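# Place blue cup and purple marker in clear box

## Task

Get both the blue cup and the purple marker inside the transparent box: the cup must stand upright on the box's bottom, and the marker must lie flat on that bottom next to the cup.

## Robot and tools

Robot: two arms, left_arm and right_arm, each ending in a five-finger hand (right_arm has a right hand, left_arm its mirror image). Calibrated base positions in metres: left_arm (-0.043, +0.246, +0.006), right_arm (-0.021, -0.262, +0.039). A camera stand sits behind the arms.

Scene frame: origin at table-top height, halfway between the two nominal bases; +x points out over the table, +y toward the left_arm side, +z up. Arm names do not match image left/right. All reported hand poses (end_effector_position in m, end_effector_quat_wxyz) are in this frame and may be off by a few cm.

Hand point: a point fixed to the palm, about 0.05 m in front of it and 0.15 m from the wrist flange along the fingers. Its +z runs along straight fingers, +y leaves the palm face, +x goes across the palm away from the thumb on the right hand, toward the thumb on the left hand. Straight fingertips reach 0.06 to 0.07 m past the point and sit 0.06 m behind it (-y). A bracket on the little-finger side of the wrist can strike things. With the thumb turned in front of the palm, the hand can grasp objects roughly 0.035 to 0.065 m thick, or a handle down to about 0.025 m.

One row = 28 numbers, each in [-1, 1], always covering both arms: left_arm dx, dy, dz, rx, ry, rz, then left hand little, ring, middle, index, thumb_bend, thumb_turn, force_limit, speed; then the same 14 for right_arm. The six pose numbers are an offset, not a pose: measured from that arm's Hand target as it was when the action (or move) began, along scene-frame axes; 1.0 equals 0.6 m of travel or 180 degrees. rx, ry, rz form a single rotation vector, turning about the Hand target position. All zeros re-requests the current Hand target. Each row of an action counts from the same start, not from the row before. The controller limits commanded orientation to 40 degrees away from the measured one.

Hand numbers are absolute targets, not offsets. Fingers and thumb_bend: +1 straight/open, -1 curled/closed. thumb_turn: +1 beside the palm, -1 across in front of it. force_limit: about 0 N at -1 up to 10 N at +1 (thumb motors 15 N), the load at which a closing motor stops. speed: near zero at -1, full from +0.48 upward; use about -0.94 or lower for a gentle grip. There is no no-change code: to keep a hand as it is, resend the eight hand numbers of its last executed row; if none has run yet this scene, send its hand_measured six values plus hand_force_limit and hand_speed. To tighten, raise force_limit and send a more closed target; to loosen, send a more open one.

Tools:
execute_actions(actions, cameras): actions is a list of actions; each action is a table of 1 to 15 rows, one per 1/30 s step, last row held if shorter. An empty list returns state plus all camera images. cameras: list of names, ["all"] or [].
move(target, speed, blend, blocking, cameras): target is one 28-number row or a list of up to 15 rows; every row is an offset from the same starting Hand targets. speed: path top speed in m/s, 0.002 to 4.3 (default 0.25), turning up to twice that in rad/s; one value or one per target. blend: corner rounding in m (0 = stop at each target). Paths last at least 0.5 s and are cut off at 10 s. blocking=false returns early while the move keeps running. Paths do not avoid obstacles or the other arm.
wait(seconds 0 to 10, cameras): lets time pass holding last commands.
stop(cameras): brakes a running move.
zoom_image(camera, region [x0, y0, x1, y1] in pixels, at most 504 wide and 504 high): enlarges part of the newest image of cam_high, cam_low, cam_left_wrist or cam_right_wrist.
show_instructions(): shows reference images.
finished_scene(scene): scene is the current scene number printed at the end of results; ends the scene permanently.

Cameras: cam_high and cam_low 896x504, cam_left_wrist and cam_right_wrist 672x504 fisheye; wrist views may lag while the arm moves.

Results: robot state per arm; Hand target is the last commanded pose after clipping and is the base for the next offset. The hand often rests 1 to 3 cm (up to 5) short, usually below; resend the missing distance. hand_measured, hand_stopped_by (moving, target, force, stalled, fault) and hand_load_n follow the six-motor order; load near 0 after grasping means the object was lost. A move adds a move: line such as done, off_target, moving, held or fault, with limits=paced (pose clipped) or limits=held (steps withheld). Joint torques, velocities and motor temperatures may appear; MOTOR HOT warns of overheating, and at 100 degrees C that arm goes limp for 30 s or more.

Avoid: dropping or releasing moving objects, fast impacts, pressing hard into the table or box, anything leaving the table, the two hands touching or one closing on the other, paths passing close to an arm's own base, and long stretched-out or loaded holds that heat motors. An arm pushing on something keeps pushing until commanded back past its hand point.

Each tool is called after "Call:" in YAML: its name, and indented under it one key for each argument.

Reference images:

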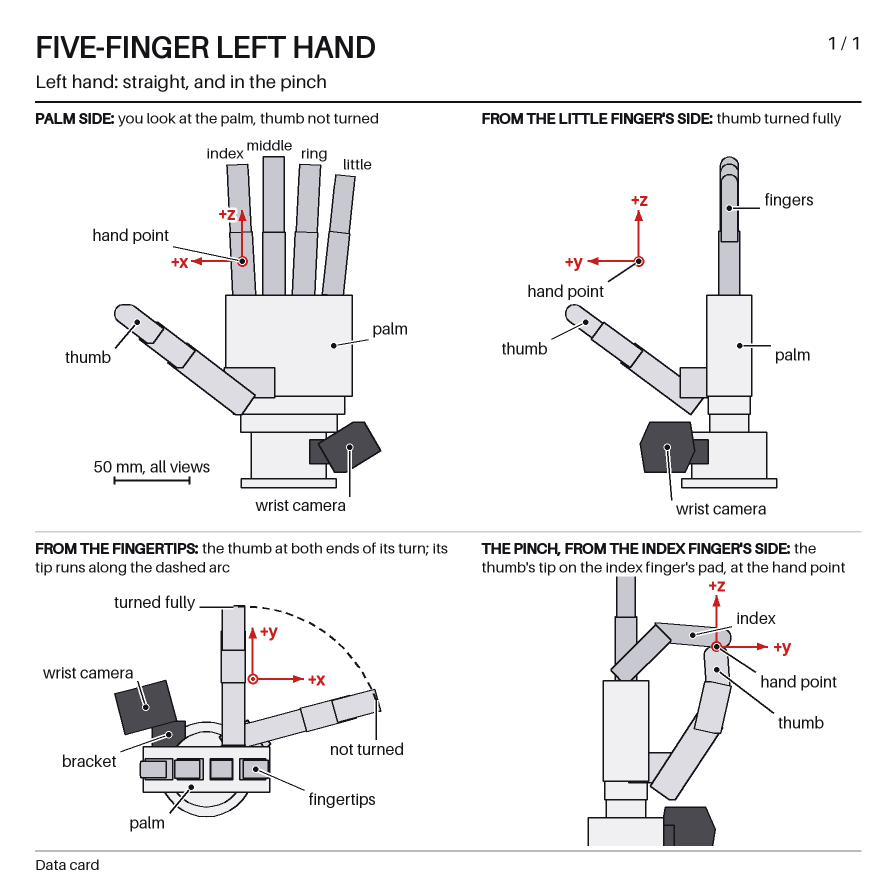

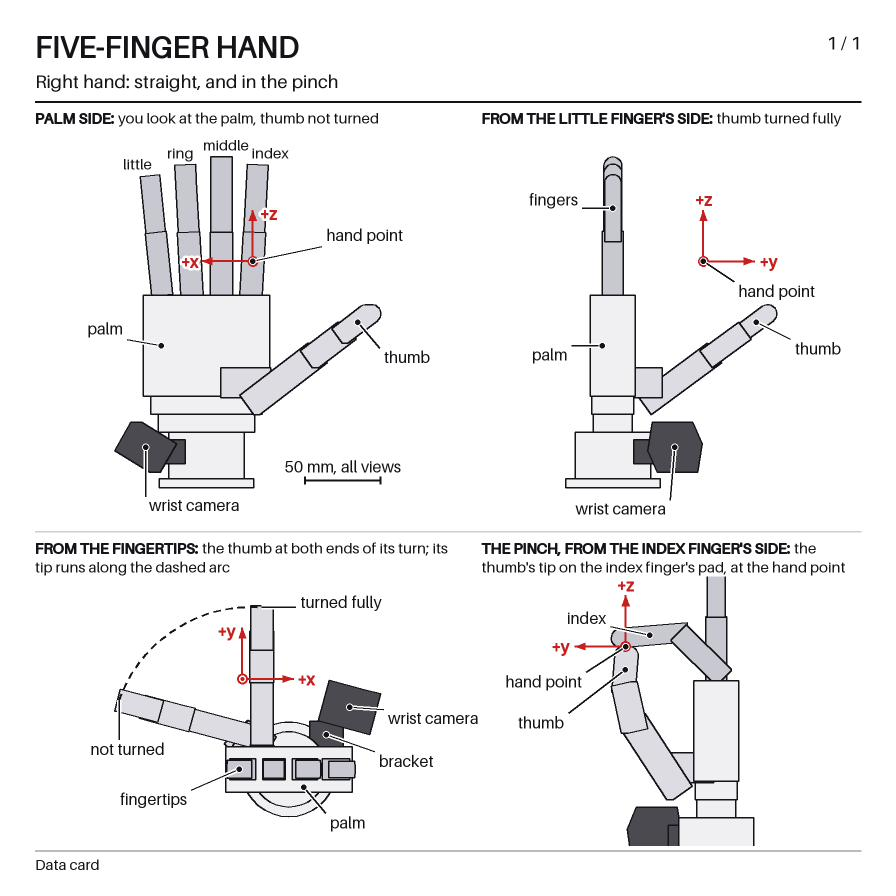

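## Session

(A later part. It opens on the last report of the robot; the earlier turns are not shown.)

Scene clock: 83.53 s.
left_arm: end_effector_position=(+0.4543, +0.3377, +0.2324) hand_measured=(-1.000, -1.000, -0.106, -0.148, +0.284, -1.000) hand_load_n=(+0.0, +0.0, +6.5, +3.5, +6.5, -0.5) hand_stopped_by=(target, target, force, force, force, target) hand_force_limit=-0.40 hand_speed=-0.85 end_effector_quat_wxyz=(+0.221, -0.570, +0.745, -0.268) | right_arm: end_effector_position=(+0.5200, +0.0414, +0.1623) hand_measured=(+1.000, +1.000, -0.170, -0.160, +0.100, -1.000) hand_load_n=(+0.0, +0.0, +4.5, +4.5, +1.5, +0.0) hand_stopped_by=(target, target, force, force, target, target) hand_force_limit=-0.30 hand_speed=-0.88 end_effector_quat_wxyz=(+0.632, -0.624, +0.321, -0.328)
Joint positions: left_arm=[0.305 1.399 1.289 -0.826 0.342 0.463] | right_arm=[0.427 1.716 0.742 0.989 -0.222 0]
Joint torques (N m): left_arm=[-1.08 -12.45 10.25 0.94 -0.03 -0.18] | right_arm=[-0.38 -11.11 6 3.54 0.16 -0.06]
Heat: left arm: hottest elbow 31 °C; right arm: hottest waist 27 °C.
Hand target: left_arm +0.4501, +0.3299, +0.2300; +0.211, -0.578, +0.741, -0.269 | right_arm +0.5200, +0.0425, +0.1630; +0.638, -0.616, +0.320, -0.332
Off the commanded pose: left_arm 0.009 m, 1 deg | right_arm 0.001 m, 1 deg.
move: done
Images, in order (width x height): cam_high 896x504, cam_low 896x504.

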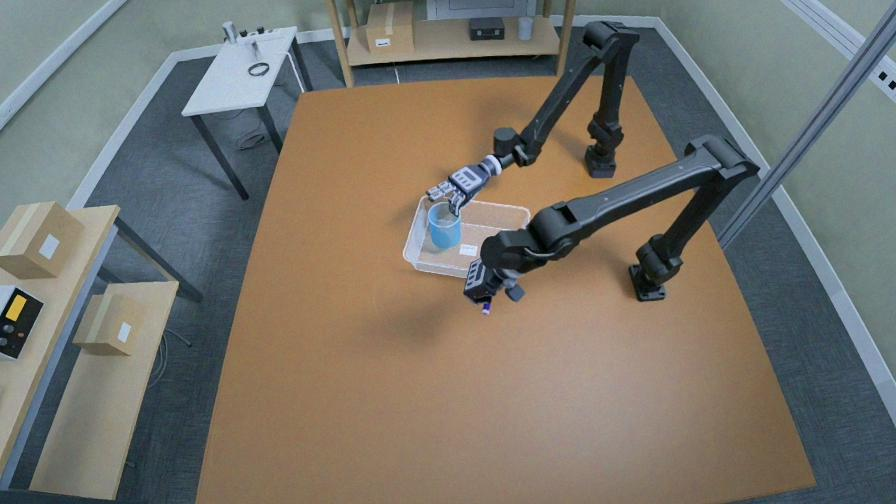

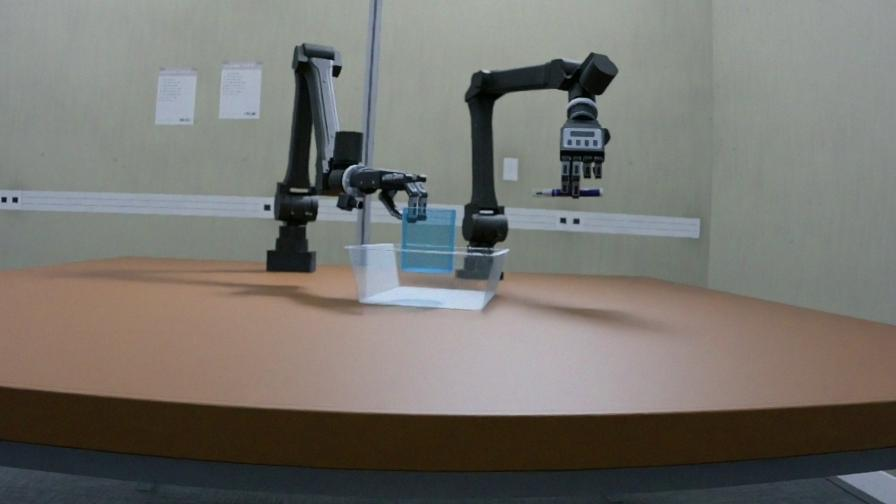

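Call:
move:
  target:
    - [0,0,0,0,0,0,-1,-1,-0.25,-0.25,0.0,-1,-0.4,-0.85,0,0,-0.07,0,0,0,1,1,-0.45,-0.45,0.1,-1,-0.3,-0.88]
    - [0,0,0,0,0,0,-1,-1,-0.25,-0.25,0.0,-1,-0.4,-0.85,0,0,-0.11,0,0,0,1,1,-0.45,-0.45,0.1,-1,-0.3,-0.88]
  speed: [0.06, 0.03]
  blend: [0.004, 0]
  cameras: ["cam_high", "cam_low", "cam_right_wrist"]

Call:
zoom_image:
  camera: "cam_low"
  region: [320, 180, 540, 330]

Call:
zoom_image:
  camera: "cam_high"
  region: [390, 150, 550, 300]

Scene clock: 87.00 s.
left_arm: end_effector_position=(+0.4543, +0.3377, +0.2324) hand_measured=(-1.000, -1.000, -0.106, -0.148, +0.284, -1.000) hand_load_n=(+0.0, +0.0, +6.0, +3.5, +6.5, -0.5) hand_stopped_by=(target, target, force, force, force, target) hand_force_limit=-0.40 hand_speed=-0.85 end_effector_quat_wxyz=(+0.221, -0.570, +0.745, -0.268) | right_arm: end_effector_position=(+0.5218, +0.0426, +0.1114) hand_measured=(+1.000, +1.000, -0.170, -0.160, +0.100, -1.000) hand_load_n=(+0.0, +0.0, +5.5, +5.0, +0.5, +0.0) hand_stopped_by=(target, target, force, force, target, target) hand_force_limit=-0.30 hand_speed=-0.88 end_effector_quat_wxyz=(+0.643, -0.613, +0.316, -0.334)
Joint positions: left_arm=[0.305 1.399 1.289 -0.826 0.342 0.463] | right_arm=[0.427 1.889 0.733 1.206 -0.222 0.007]
Joint torques (N m): left_arm=[-1.08 -12.4 10.25 0.95 -0.03 -0.19] | right_arm=[-0.56 -10.34 4.78 2.71 0.17 -0.08]
Heat: left arm: hottest elbow 31 °C; right arm: hottest waist 27 °C.
Hand target: left_arm +0.4501, +0.3299, +0.2300; +0.211, -0.578, +0.741, -0.269 | right_arm +0.5200, +0.0425, +0.0971; +0.638, -0.616, +0.320, -0.332
Off the commanded pose: left_arm 0.009 m, 1 deg | right_arm 0.015 m, 1 deg.
move: off_target (right_arm)
camera_calibration:
cam_right_wrist: T_world_to_cam=[[0.172516, -0.181535, -0.968134, 0.0254779], [-0.899744, 0.370962, -0.229888, 0.476801], [0.400874, 0.910732, -0.0993381, -0.121064], [0, 0, 0, 1]] pos_world=[0.473134, -0.061993, 0.122251]
Images, in order (width x height): cam_high 896x504, cam_low 896x504, cam_right_wrist 672x504.

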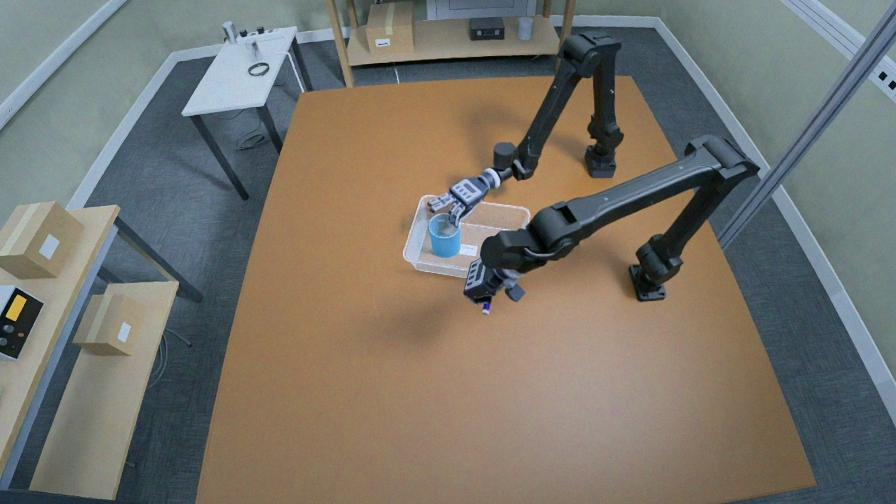

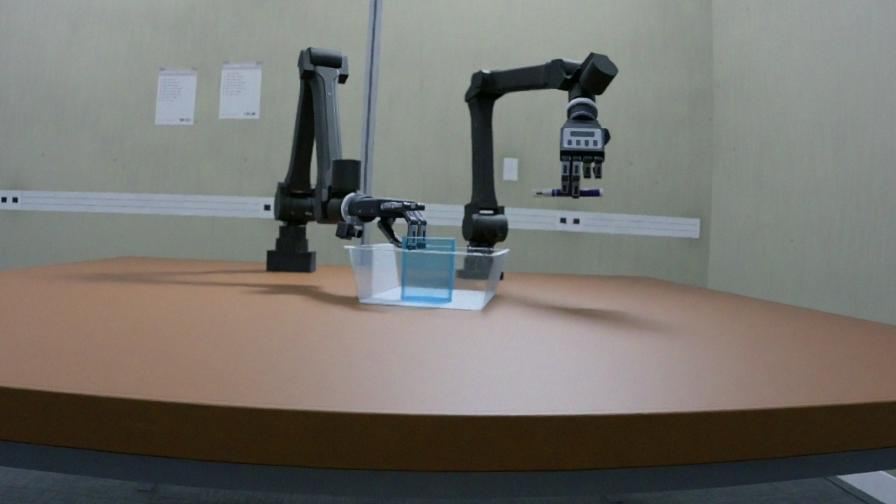

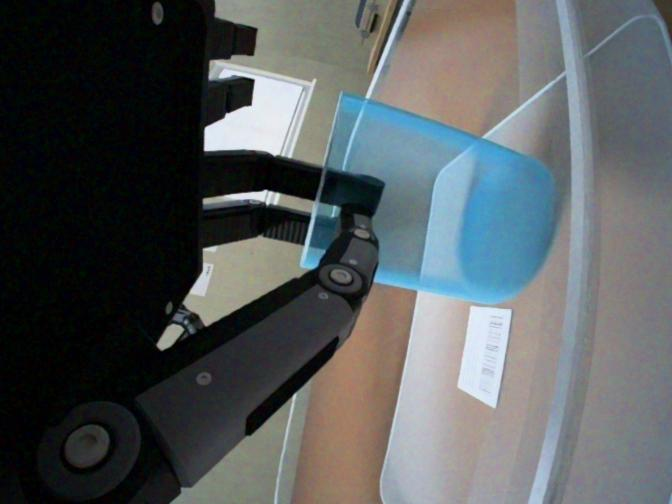

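Scaled by 2.291 from the camera's 896x504 image, which has a finer 1280x720 frame.

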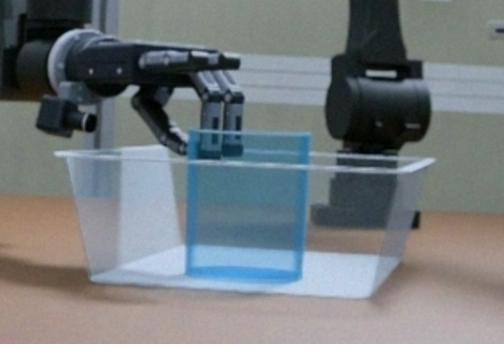

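Scaled by 3.150 from the camera's 896x504 image, which has a finer 1280x720 frame.

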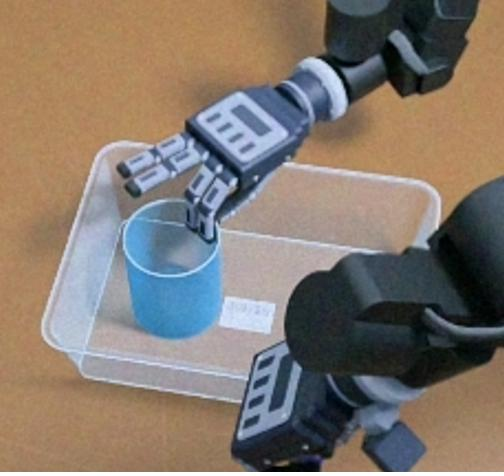

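Call:
move:
  target:
    - [0,0,0,0,0,0,-1,-1,-0.25,-0.25,0.0,-1,-0.4,-0.85,0,0,0.02,0,0,0,1,1,-0.45,-0.45,0.1,-1,-0.3,-0.88]
    - [0,0,0,0,0,0,-1,-1,-0.25,-0.25,0.0,-1,-0.4,-0.85,0,0,0.02,0,0,0,1,1,0.15,0.15,0.55,-1,-0.3,-0.6]
  speed: [0.05, 0.05]
  cameras: ["cam_right_wrist", "cam_low"]

Scene clock: 91.80 s.
left_arm: end_effector_position=(+0.4543, +0.3377, +0.2324) hand_measured=(-1.000, -1.000, -0.106, -0.148, +0.284, -1.000) hand_load_n=(+0.0, +0.0, +6.0, +4.0, +6.5, -0.5) hand_stopped_by=(target, target, force, force, force, target) hand_force_limit=-0.40 hand_speed=-0.85 end_effector_quat_wxyz=(+0.221, -0.570, +0.745, -0.268) | right_arm: end_effector_position=(+0.5218, +0.0426, +0.1115) hand_measured=(+1.000, +1.000, +0.150, +0.150, +0.550, -1.000) hand_load_n=(+0.0, -0.5, +0.0, +0.0, +0.0, +0.0) hand_stopped_by=(target, target, target, target, target, target) hand_force_limit=-0.30 hand_speed=-0.60 end_effector_quat_wxyz=(+0.642, -0.613, +0.316, -0.334)
Joint positions: left_arm=[0.305 1.399 1.289 -0.826 0.342 0.463] | right_arm=[0.427 1.888 0.733 1.204 -0.222 0.007]
Joint torques (N m): left_arm=[-1.08 -12.57 10.25 0.95 -0.02 -0.19] | right_arm=[-0.73 -13.57 4.79 1.36 0.16 -0.05]
Heat: left arm: hottest elbow 31 °C; right arm: hottest waist 27 °C.
Hand target: left_arm +0.4501, +0.3299, +0.2300; +0.211, -0.578, +0.741, -0.269 | right_arm +0.5200, +0.0425, +0.1091; +0.638, -0.616, +0.320, -0.332
Off the commanded pose: left_arm 0.009 m, 1 deg | right_arm 0.003 m, 1 deg.
move: done
camera_calibration:
cam_right_wrist: T_world_to_cam=[[0.171887, -0.181798, -0.968196, 0.0258625], [-0.899895, 0.370894, -0.229404, 0.476833], [0.400804, 0.910707, -0.0998472, -0.120961], [0, 0, 0, 1]] pos_world=[0.473136, -0.0619926, 0.12235]
Images, in order (width x height): cam_low 896x504, cam_right_wrist 672x504.

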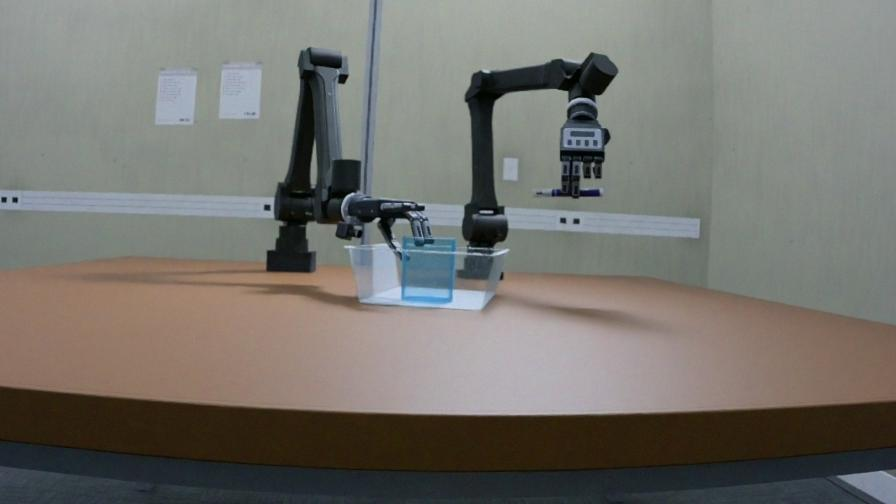

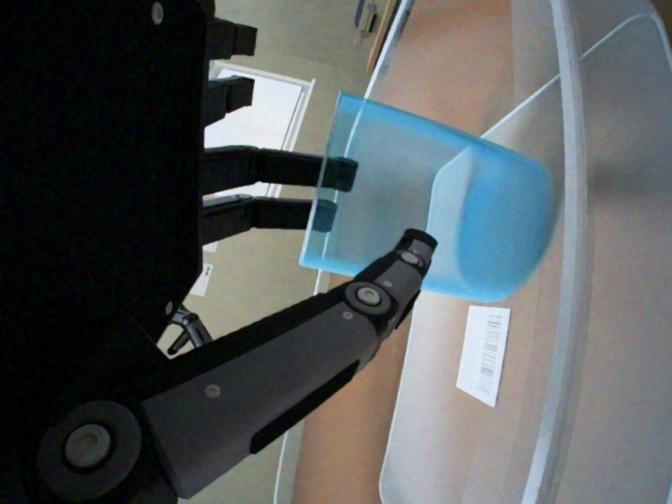

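Call:
move:
  target:
    - [0,0,0,0,0,0,-1,-1,-0.25,-0.25,0.0,-1,-0.4,-0.85,0,0,0.25,0,0,0,1,1,0.15,0.15,0.55,-1,-0.3,-0.6]
    - [-0.0402,-0.3832,0,0,0,0,-1,-1,-0.25,-0.25,0.0,-1,-0.4,-0.85,-0.367,-0.283,0.27,0,0,0,1,1,0.15,0.15,0.55,-1,-0.3,-0.6]
  speed: [0.14, 0.2]
  blend: [0.02, 0]
  cameras: ["all"]

Call:
zoom_image:
  camera: "cam_high"
  region: [380, 140, 560, 300]

Call:
zoom_image:
  camera: "cam_low"
  region: [320, 130, 540, 330]

Scene clock: 96.03 s.
left_arm: end_effector_position=(+0.4207, +0.1048, +0.2271) hand_measured=(-1.000, -1.000, -0.106, -0.148, +0.284, -1.000) hand_load_n=(+0.0, +0.0, +6.0, +3.5, +6.5, -0.5) hand_stopped_by=(target, target, force, force, force, target) hand_force_limit=-0.40 hand_speed=-0.85 end_effector_quat_wxyz=(+0.206, -0.572, +0.750, -0.259) | right_arm: end_effector_position=(+0.3006, -0.1234, +0.2736) hand_measured=(+1.000, +1.000, +0.150, +0.150, +0.550, -1.000) hand_load_n=(+0.0, +0.0, +0.0, +0.0, +0.0, +0.0) hand_stopped_by=(target, target, target, target, target, target) hand_force_limit=-0.30 hand_speed=-0.60 end_effector_quat_wxyz=(+0.640, -0.619, +0.309, -0.335)
Joint positions: left_arm=[-0.24 1.297 1.179 -0.777 0.009 0.032] | right_arm=[0.033 0.569 0.28 0.342 -0.624 0.012]
Joint torques (N m): left_arm=[-0.79 -10.29 11.11 2.22 -0.17 -0.18] | right_arm=[-2.08 -0.73 9.24 1.22 -0.21 -0.08]
Heat: left arm: hottest elbow 31 °C; right arm: hottest waist 27 °C.
Hand target: left_arm +0.4258, +0.0999, +0.2299; +0.211, -0.578, +0.741, -0.269 | right_arm +0.2998, -0.1274, +0.2710; +0.638, -0.616, +0.321, -0.332
Off the commanded pose: left_arm 0.008 m, 2 deg | right_arm 0.005 m, 1 deg.
move: done
camera_calibration:
cam_left_wrist: T_world_to_cam=[[0.642952, -0.488188, 0.590157, -0.35243], [-0.708393, -0.671994, 0.215881, 0.319649], [0.291192, -0.556864, -0.777888, 0.227876], [0, 0, 0, 1]] pos_world=[0.386677, 0.169646, 0.316245]
cam_right_wrist: T_world_to_cam=[[0.178169, -0.195393, -0.964405, 0.18606], [-0.901619, 0.360145, -0.239536, 0.378498], [0.39413, 0.912204, -0.112003, 0.140538], [0, 0, 0, 1]] pos_world=[0.252721, -0.228159, 0.285842]

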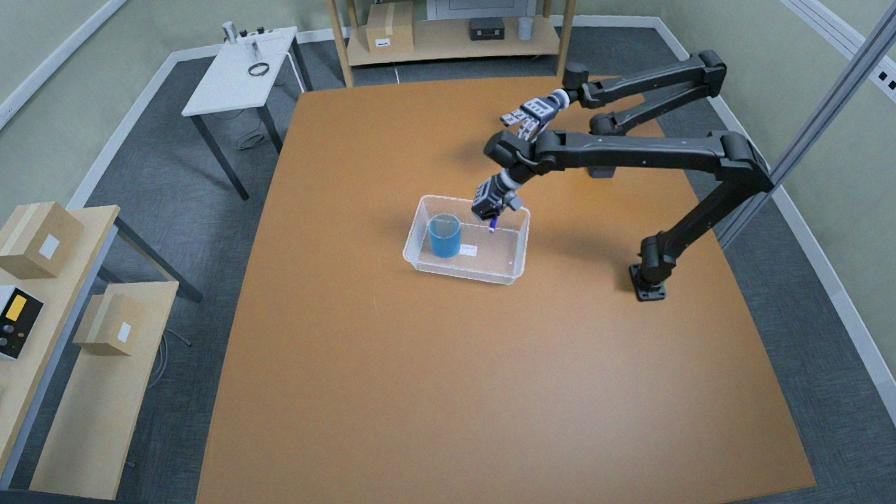

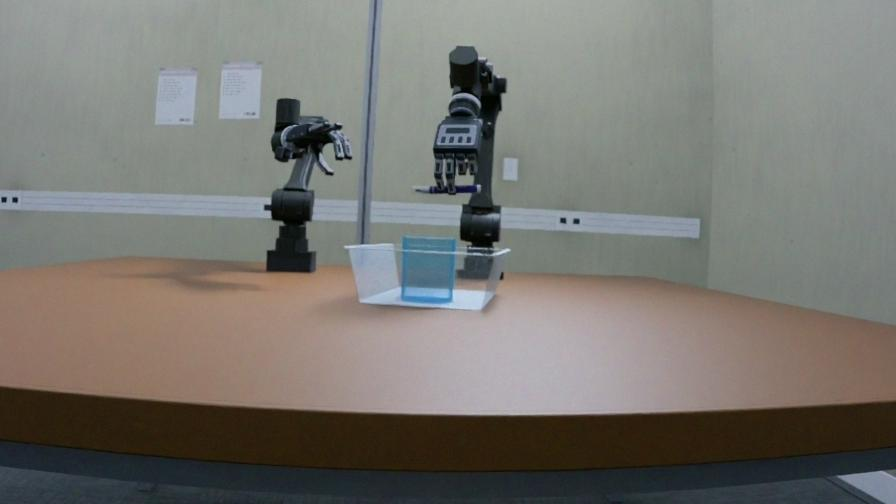

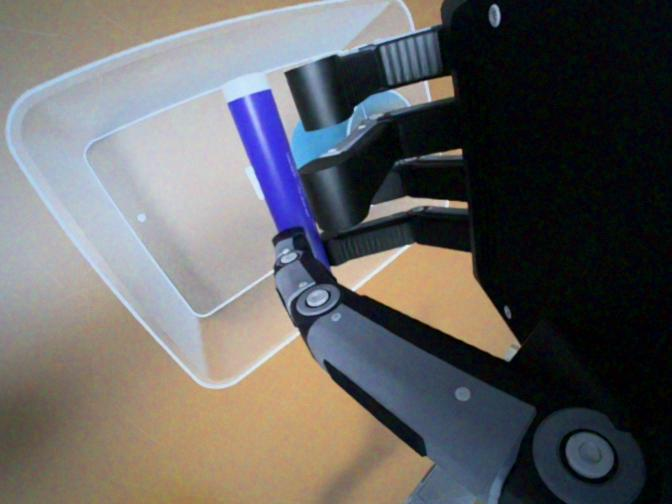

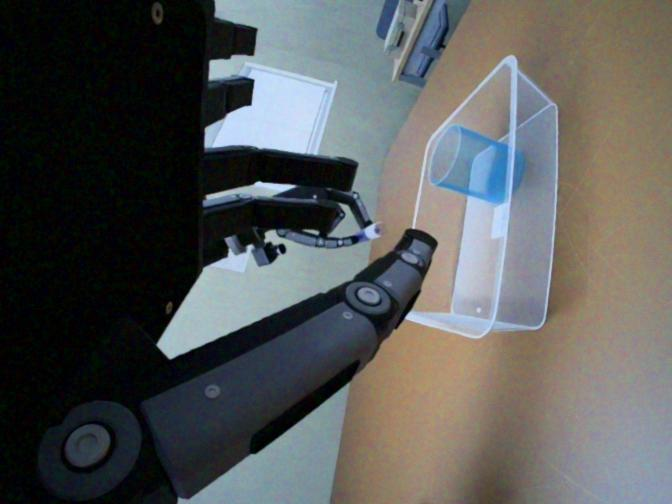

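Scaled by 2.800 from the camera's 896x504 image, which has a finer 1280x720 frame.

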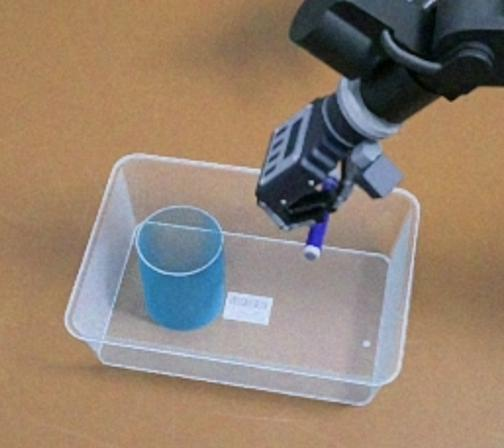

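Scaled by 2.291 from the camera's 896x504 image, which has a finer 1280x720 frame.

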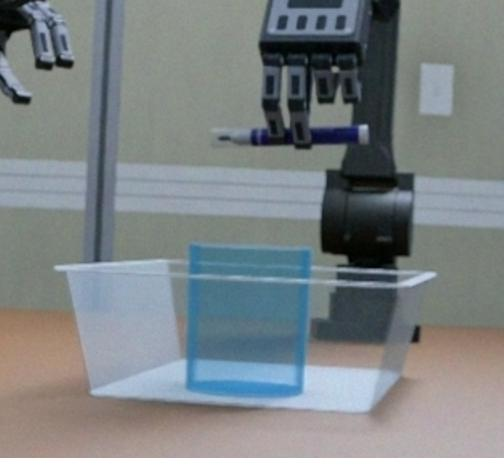

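Call:
move:
  target: [0.0317,-0.0167,-0.175,0,0,0,-1,-1,-0.25,-0.25,0.0,-1,-0.4,-0.85,0,0,0,0,0,0,1,1,0.15,0.15,0.55,-1,-0.3,-0.6]
  speed: 0.12
  cameras: ["cam_high", "cam_low", "cam_left_wrist"]

Call:
zoom_image:
  camera: "cam_high"
  region: [390, 150, 550, 300]

Call:
zoom_image:
  camera: "cam_low"
  region: [320, 150, 540, 330]

Scene clock: 101.03 s.
left_arm: end_effector_position=(+0.4425, +0.0966, +0.1318) hand_measured=(-1.000, -1.000, -0.106, -0.148, +0.284, -1.000) hand_load_n=(+0.0, +0.0, +6.5, +4.0, +6.5, -0.5) hand_stopped_by=(target, target, force, force, force, target) hand_force_limit=-0.40 hand_speed=-0.85 end_effector_quat_wxyz=(+0.211, -0.572, +0.746, -0.267) | right_arm: end_effector_position=(+0.3006, -0.1234, +0.2736) hand_measured=(+1.000, +1.000, +0.150, +0.150, +0.550, -1.000) hand_load_n=(+0.0, -0.5, +0.0, +0.0, +0.0, +0.0) hand_stopped_by=(target, target, target, target, target, target) hand_force_limit=-0.30 hand_speed=-0.60 end_effector_quat_wxyz=(+0.640, -0.619, +0.309, -0.335)
Joint positions: left_arm=[-0.246 1.412 1.023 -0.487 0.006 0.023] | right_arm=[0.033 0.569 0.28 0.342 -0.624 0.012]
Joint torques (N m): left_arm=[-1.32 -10.29 10 2.28 -0.18 -0.18] | right_arm=[-1.55 -0.03 9.26 1.32 -0.16 -0.03]
Heat: left arm: hottest elbow 31 °C; right arm: hottest waist 27 °C.
Hand target: left_arm +0.4449, +0.0899, +0.1250; +0.211, -0.578, +0.741, -0.269 | right_arm +0.2998, -0.1273, +0.2710; +0.638, -0.616, +0.321, -0.332
Off the commanded pose: left_arm 0.010 m, 1 deg | right_arm 0.005 m, 1 deg.
move: done
camera_calibration:
cam_left_wrist: T_world_to_cam=[[0.633568, -0.481276, 0.605776, -0.312756], [-0.710049, -0.672667, 0.208205, 0.352085], [0.307282, -0.562043, -0.76791, 0.134914], [0, 0, 0, 1]] pos_world=[0.406693, 0.162141, 0.219757]
Images, in order (width x height): cam_high 896x504, cam_low 896x504, cam_left_wrist 672x504.

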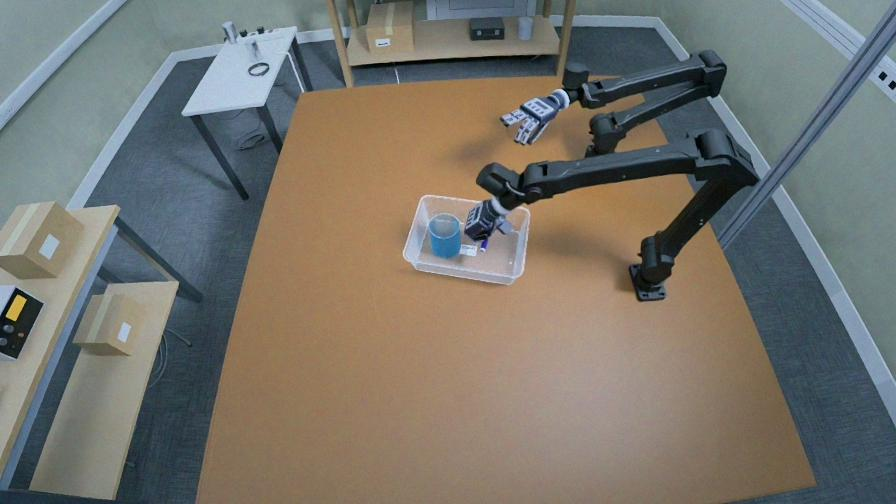

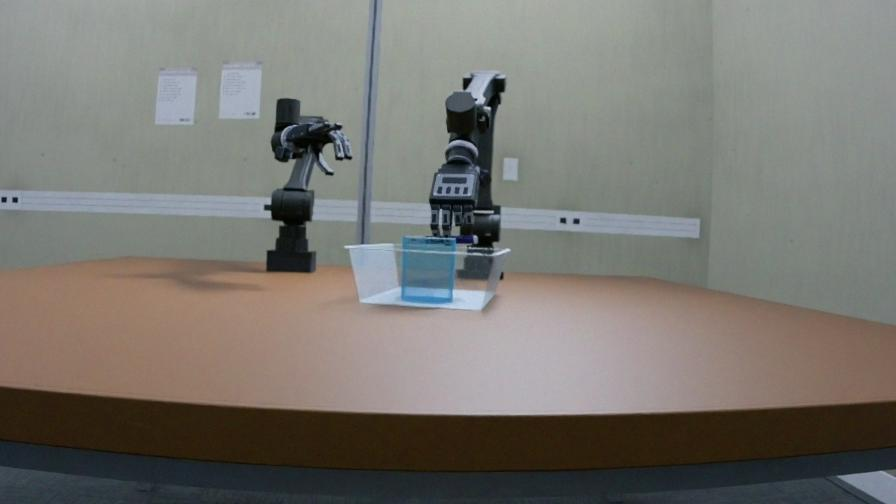

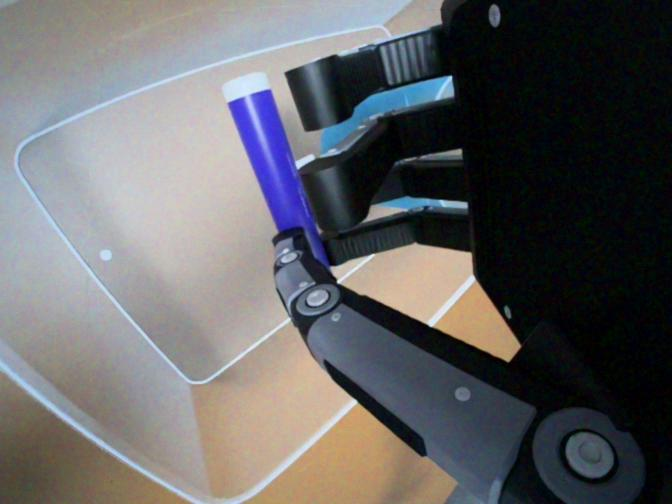

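Scaled by 3.150 from the camera's 896x504 image, which has a finer 1280x720 frame.

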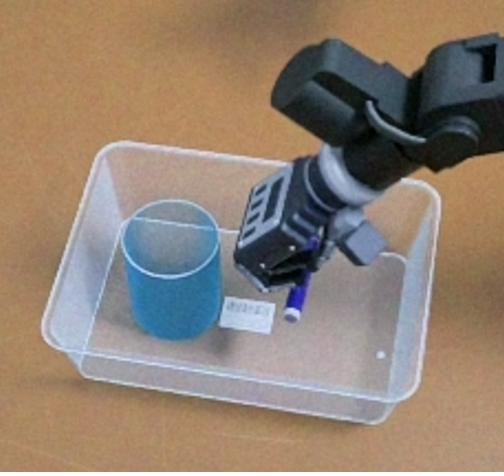

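Scaled by 2.291 from the camera's 896x504 image, which has a finer 1280x720 frame.

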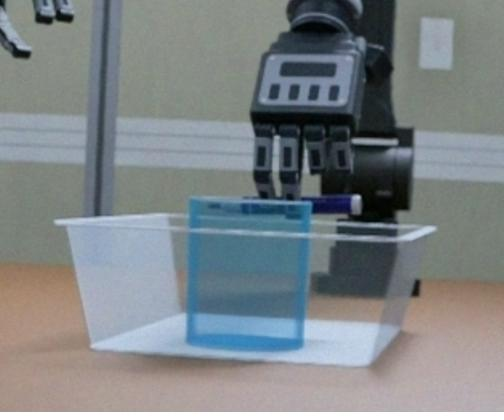

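Call:
move:
  target:
    - [-0.008,0.003,-0.1167,0,0,0,-1,-1,-0.25,-0.25,0.0,-1,-0.4,-0.85,0,0,0,0,0,0,1,1,0.15,0.15,0.55,-1,-0.3,-0.6]
    - [-0.008,0.003,-0.155,0,0,0,-1,-1,-0.25,-0.25,0.0,-1,-0.4,-0.85,0,0,0,0,0,0,1,1,0.15,0.15,0.55,-1,-0.3,-0.6]
  speed: [0.08, 0.03]
  blend: [0.004, 0]
  cameras: ["cam_high", "cam_low", "cam_left_wrist"]

Call:
zoom_image:
  camera: "cam_high"
  region: [390, 150, 550, 300]

Call:
zoom_image:
  camera: "cam_low"
  region: [320, 180, 540, 330]

Scene clock: 104.73 s.
left_arm: end_effector_position=(+0.4409, +0.0970, +0.0414) hand_measured=(-1.000, -1.000, -0.106, -0.148, +0.284, -1.000) hand_load_n=(+0.5, +0.0, +6.5, +4.0, +6.0, -0.5) hand_stopped_by=(target, target, force, force, force, target) hand_force_limit=-0.40 hand_speed=-0.85 end_effector_quat_wxyz=(+0.213, -0.571, +0.745, -0.269) | right_arm: end_effector_position=(+0.3006, -0.1234, +0.2736) hand_measured=(+1.000, +1.000, +0.150, +0.150, +0.550, -1.000) hand_load_n=(+0.0, +0.0, +0.0, +0.0, +0.0, +0.0) hand_stopped_by=(target, target, target, target, target, target) hand_force_limit=-0.30 hand_speed=-0.60 end_effector_quat_wxyz=(+0.640, -0.619, +0.309, -0.335)
Joint positions: left_arm=[-0.246 1.534 0.881 -0.215 0.006 0.023] | right_arm=[0.033 0.569 0.28 0.342 -0.624 0.012]
Joint torques (N m): left_arm=[-1.26 -10.46 8.54 2.29 -0.15 -0.17] | right_arm=[-2.02 0.09 9.2 1.22 -0.17 -0.04]
Heat: left arm: hottest elbow 31 °C; right arm: hottest waist 27 °C.
Hand target: left_arm +0.4402, +0.0917, +0.0320; +0.211, -0.578, +0.741, -0.269 | right_arm +0.2998, -0.1273, +0.2710; +0.638, -0.616, +0.321, -0.332
Off the commanded pose: left_arm 0.011 m, 1 deg | right_arm 0.005 m, 1 deg.
move: off_target (left_arm)
camera_calibration:
cam_left_wrist: T_world_to_cam=[[0.62959, -0.480324, 0.61066, -0.255358], [-0.711394, -0.672352, 0.204598, 0.370703], [0.312306, -0.563233, -0.765006, 0.0640086], [0, 0, 0, 1]] pos_world=[0.404496, 0.162641, 0.129059]
Images, in order (width x height): cam_high 896x504, cam_low 896x504, cam_left_wrist 672x504.

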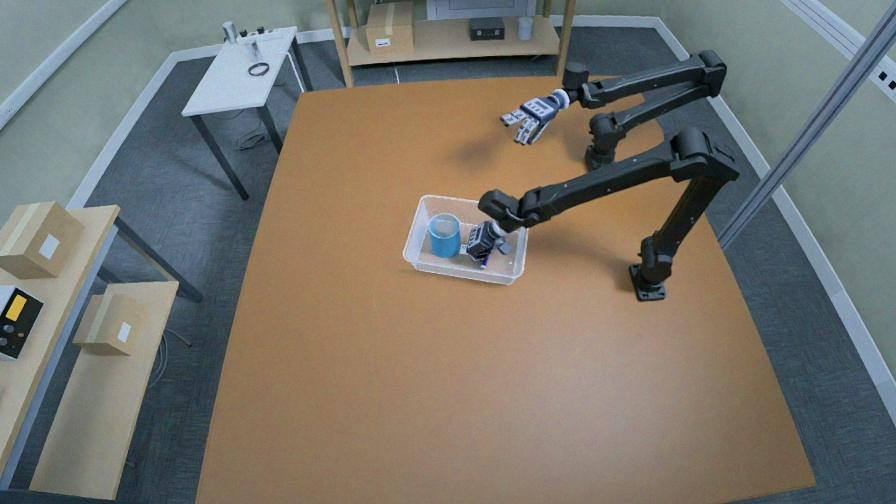

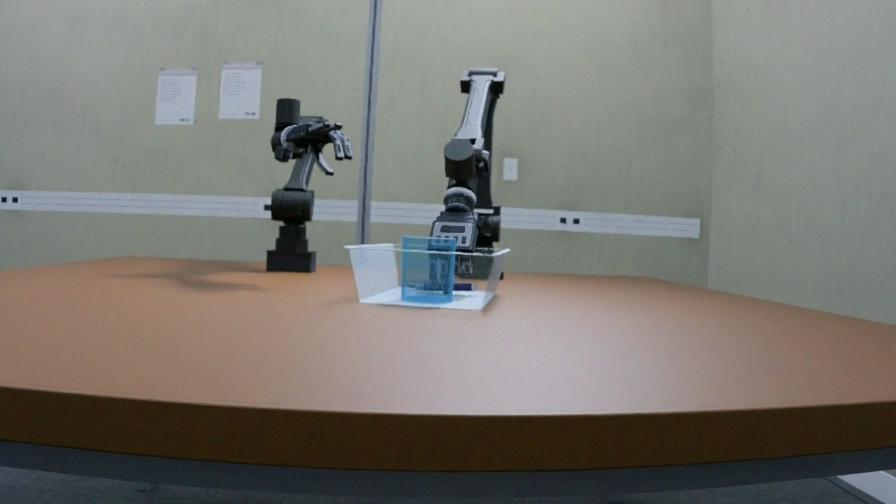

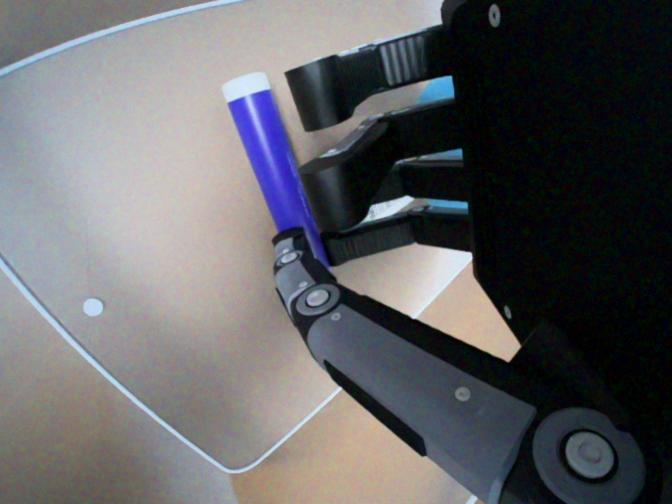

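Scaled by 3.150 from the camera's 896x504 image, which has a finer 1280x720 frame.

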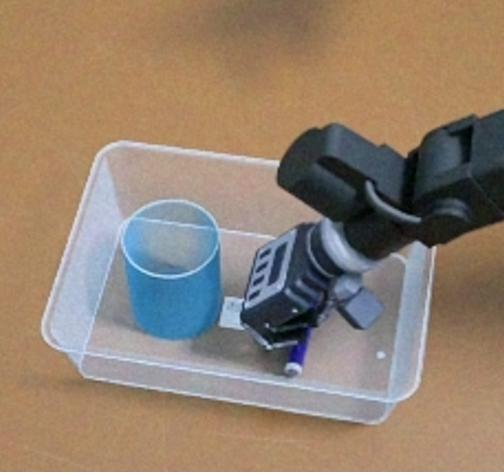

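Scaled by 2.291 from the camera's 896x504 image, which has a finer 1280x720 frame.

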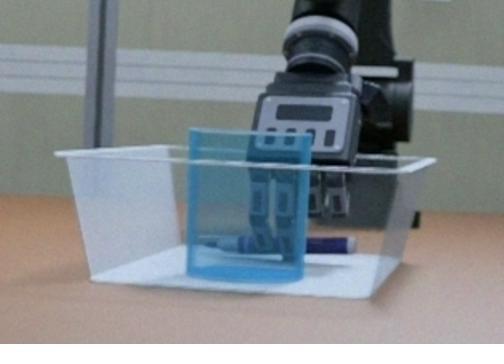

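Call:
move:
  target: [0,0,-0.025,0,0,0,-1,-1,-0.25,-0.25,0.0,-1,-0.4,-0.85,0,0,0,0,0,0,1,1,0.15,0.15,0.55,-1,-0.3,-0.6]
  speed: 0.03
  cameras: ["cam_low"]

Call:
zoom_image:
  camera: "cam_low"
  region: [380, 220, 520, 320]

Scene clock: 106.37 s.
left_arm: end_effector_position=(+0.4467, +0.0949, +0.0395) hand_measured=(-1.000, -1.000, -0.106, -0.148, +0.284, -1.000) hand_load_n=(+0.0, +0.0, +5.5, +2.5, +6.5, -0.5) hand_stopped_by=(target, target, force, force, force, target) hand_force_limit=-0.40 hand_speed=-0.85 end_effector_quat_wxyz=(+0.220, -0.572, +0.739, -0.281) | right_arm: end_effector_position=(+0.3006, -0.1234, +0.2736) hand_measured=(+1.000, +1.000, +0.150, +0.150, +0.550, -1.000) hand_load_n=(+0.0, +0.0, +0.0, +0.0, +0.0, +0.0) hand_stopped_by=(target, target, target, target, target, target) hand_force_limit=-0.30 hand_speed=-0.60 end_effector_quat_wxyz=(+0.640, -0.619, +0.309, -0.335)
Joint positions: left_arm=[-0.246 1.543 0.872 -0.171 0.006 0.012] | right_arm=[0.033 0.569 0.28 0.342 -0.624 0.012]
Joint torques (N m): left_arm=[-1.2 -9.05 7.76 2.25 -0.16 -0.16] | right_arm=[-2.08 -0.5 9.33 1.21 -0.24 -0.06]
Heat: left arm: hottest elbow 30 °C; right arm: hottest waist 27 °C.
Hand target: left_arm +0.4402, +0.0917, +0.0171; +0.211, -0.577, +0.741, -0.269 | right_arm +0.2998, -0.1273, +0.2710; +0.638, -0.616, +0.321, -0.332
Off the commanded pose: left_arm 0.024 m, 2 deg | right_arm 0.005 m, 1 deg.
move: off_target (left_arm)
Images, in order (width x height): cam_low 896x504.

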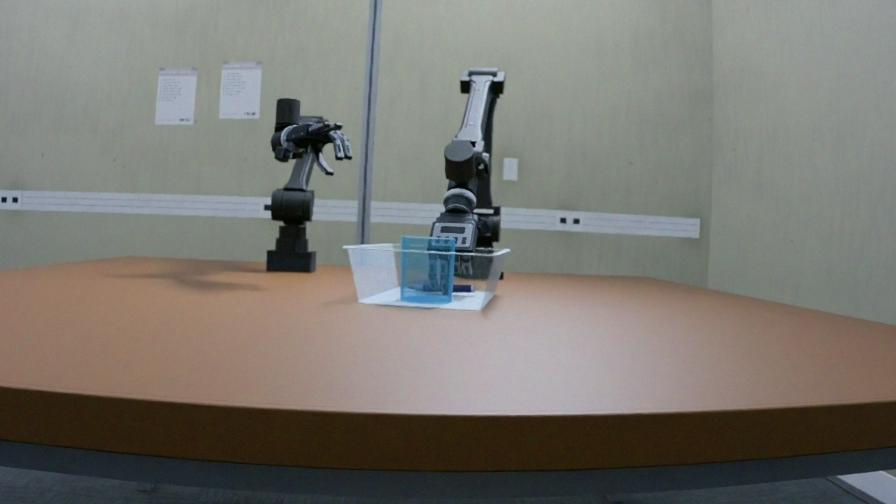

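Scaled by 3.600 from the camera's 896x504 image, which has a finer 1280x720 frame.

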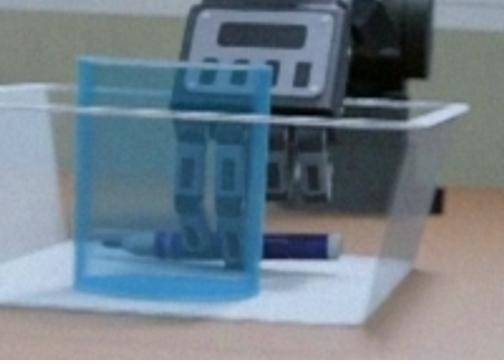

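Call:
move:
  target:
    - [0,0,0.02,0,0,0,-1,-1,-0.25,-0.25,0.0,-1,-0.4,-0.85,0,0,0,0,0,0,1,1,0.15,0.15,0.55,-1,-0.3,-0.6]
    - [0,0,0.02,0,0,0,-1,-1,-0.25,-0.25,0.55,-1,-0.4,-0.75,0,0,0,0,0,0,1,1,0.15,0.15,0.55,-1,-0.3,-0.6]
  speed: 0.04
  cameras: ["cam_low", "cam_left_wrist"]

Call:
zoom_image:
  camera: "cam_low"
  region: [380, 220, 520, 320]

Scene clock: 109.30 s.
left_arm: end_effector_position=(+0.4467, +0.0949, +0.0395) hand_measured=(-1.000, -1.000, -0.106, -0.148, +0.550, -1.000) hand_load_n=(+0.0, +0.0, +0.0, +0.0, +0.0, +0.0) hand_stopped_by=(target, target, force, force, target, target) hand_force_limit=-0.40 hand_speed=-0.75 end_effector_quat_wxyz=(+0.220, -0.572, +0.739, -0.281) | right_arm: end_effector_position=(+0.3006, -0.1234, +0.2736) hand_measured=(+1.000, +1.000, +0.150, +0.150, +0.550, -1.000) hand_load_n=(+0.0, +0.0, +0.0, -0.5, +0.0, +0.0) hand_stopped_by=(target, target, target, target, target, target) hand_force_limit=-0.30 hand_speed=-0.60 end_effector_quat_wxyz=(+0.640, -0.619, +0.309, -0.335)
Joint positions: left_arm=[-0.246 1.543 0.872 -0.171 0.006 0.012] | right_arm=[0.033 0.569 0.28 0.342 -0.624 0.012]
Joint torques (N m): left_arm=[-1.2 -10.81 8.91 0.9 -0.16 -0.15] | right_arm=[-2.02 -0.15 9.21 1.16 -0.23 0]
Heat: left arm: hottest elbow 30 °C; right arm: hottest waist 27 °C.
Hand target: left_arm +0.4402, +0.0917, +0.0291; +0.211, -0.577, +0.741, -0.269 | right_arm +0.2998, -0.1273, +0.2710; +0.638, -0.616, +0.321, -0.332
Off the commanded pose: left_arm 0.013 m, 2 deg | right_arm 0.005 m, 1 deg.
move: off_target (left_arm); target 2's new numbers were sent with left_arm's hand 0.013 m and 2 deg from that target
camera_calibration:
cam_left_wrist: T_world_to_cam=[[0.618005, -0.467029, 0.632419, -0.255812], [-0.710898, -0.675467, 0.195876, 0.374263], [0.335699, -0.570638, -0.749453, 0.049247], [0, 0, 0, 1]] pos_world=[0.407624, 0.161433, 0.12538]
Images, in order (width x height): cam_low 896x504, cam_left_wrist 672x504.

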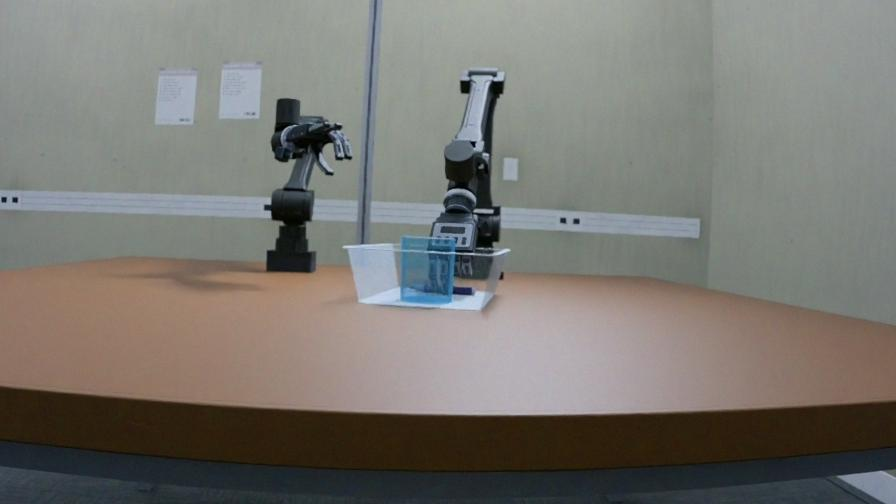

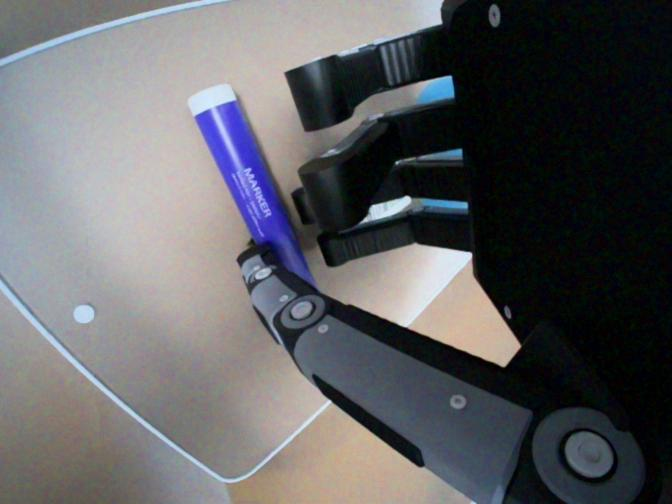

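Scaled by 3.600 from the camera's 896x504 image, which has a finer 1280x720 frame.

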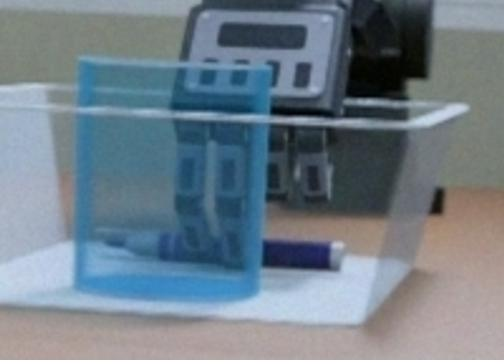

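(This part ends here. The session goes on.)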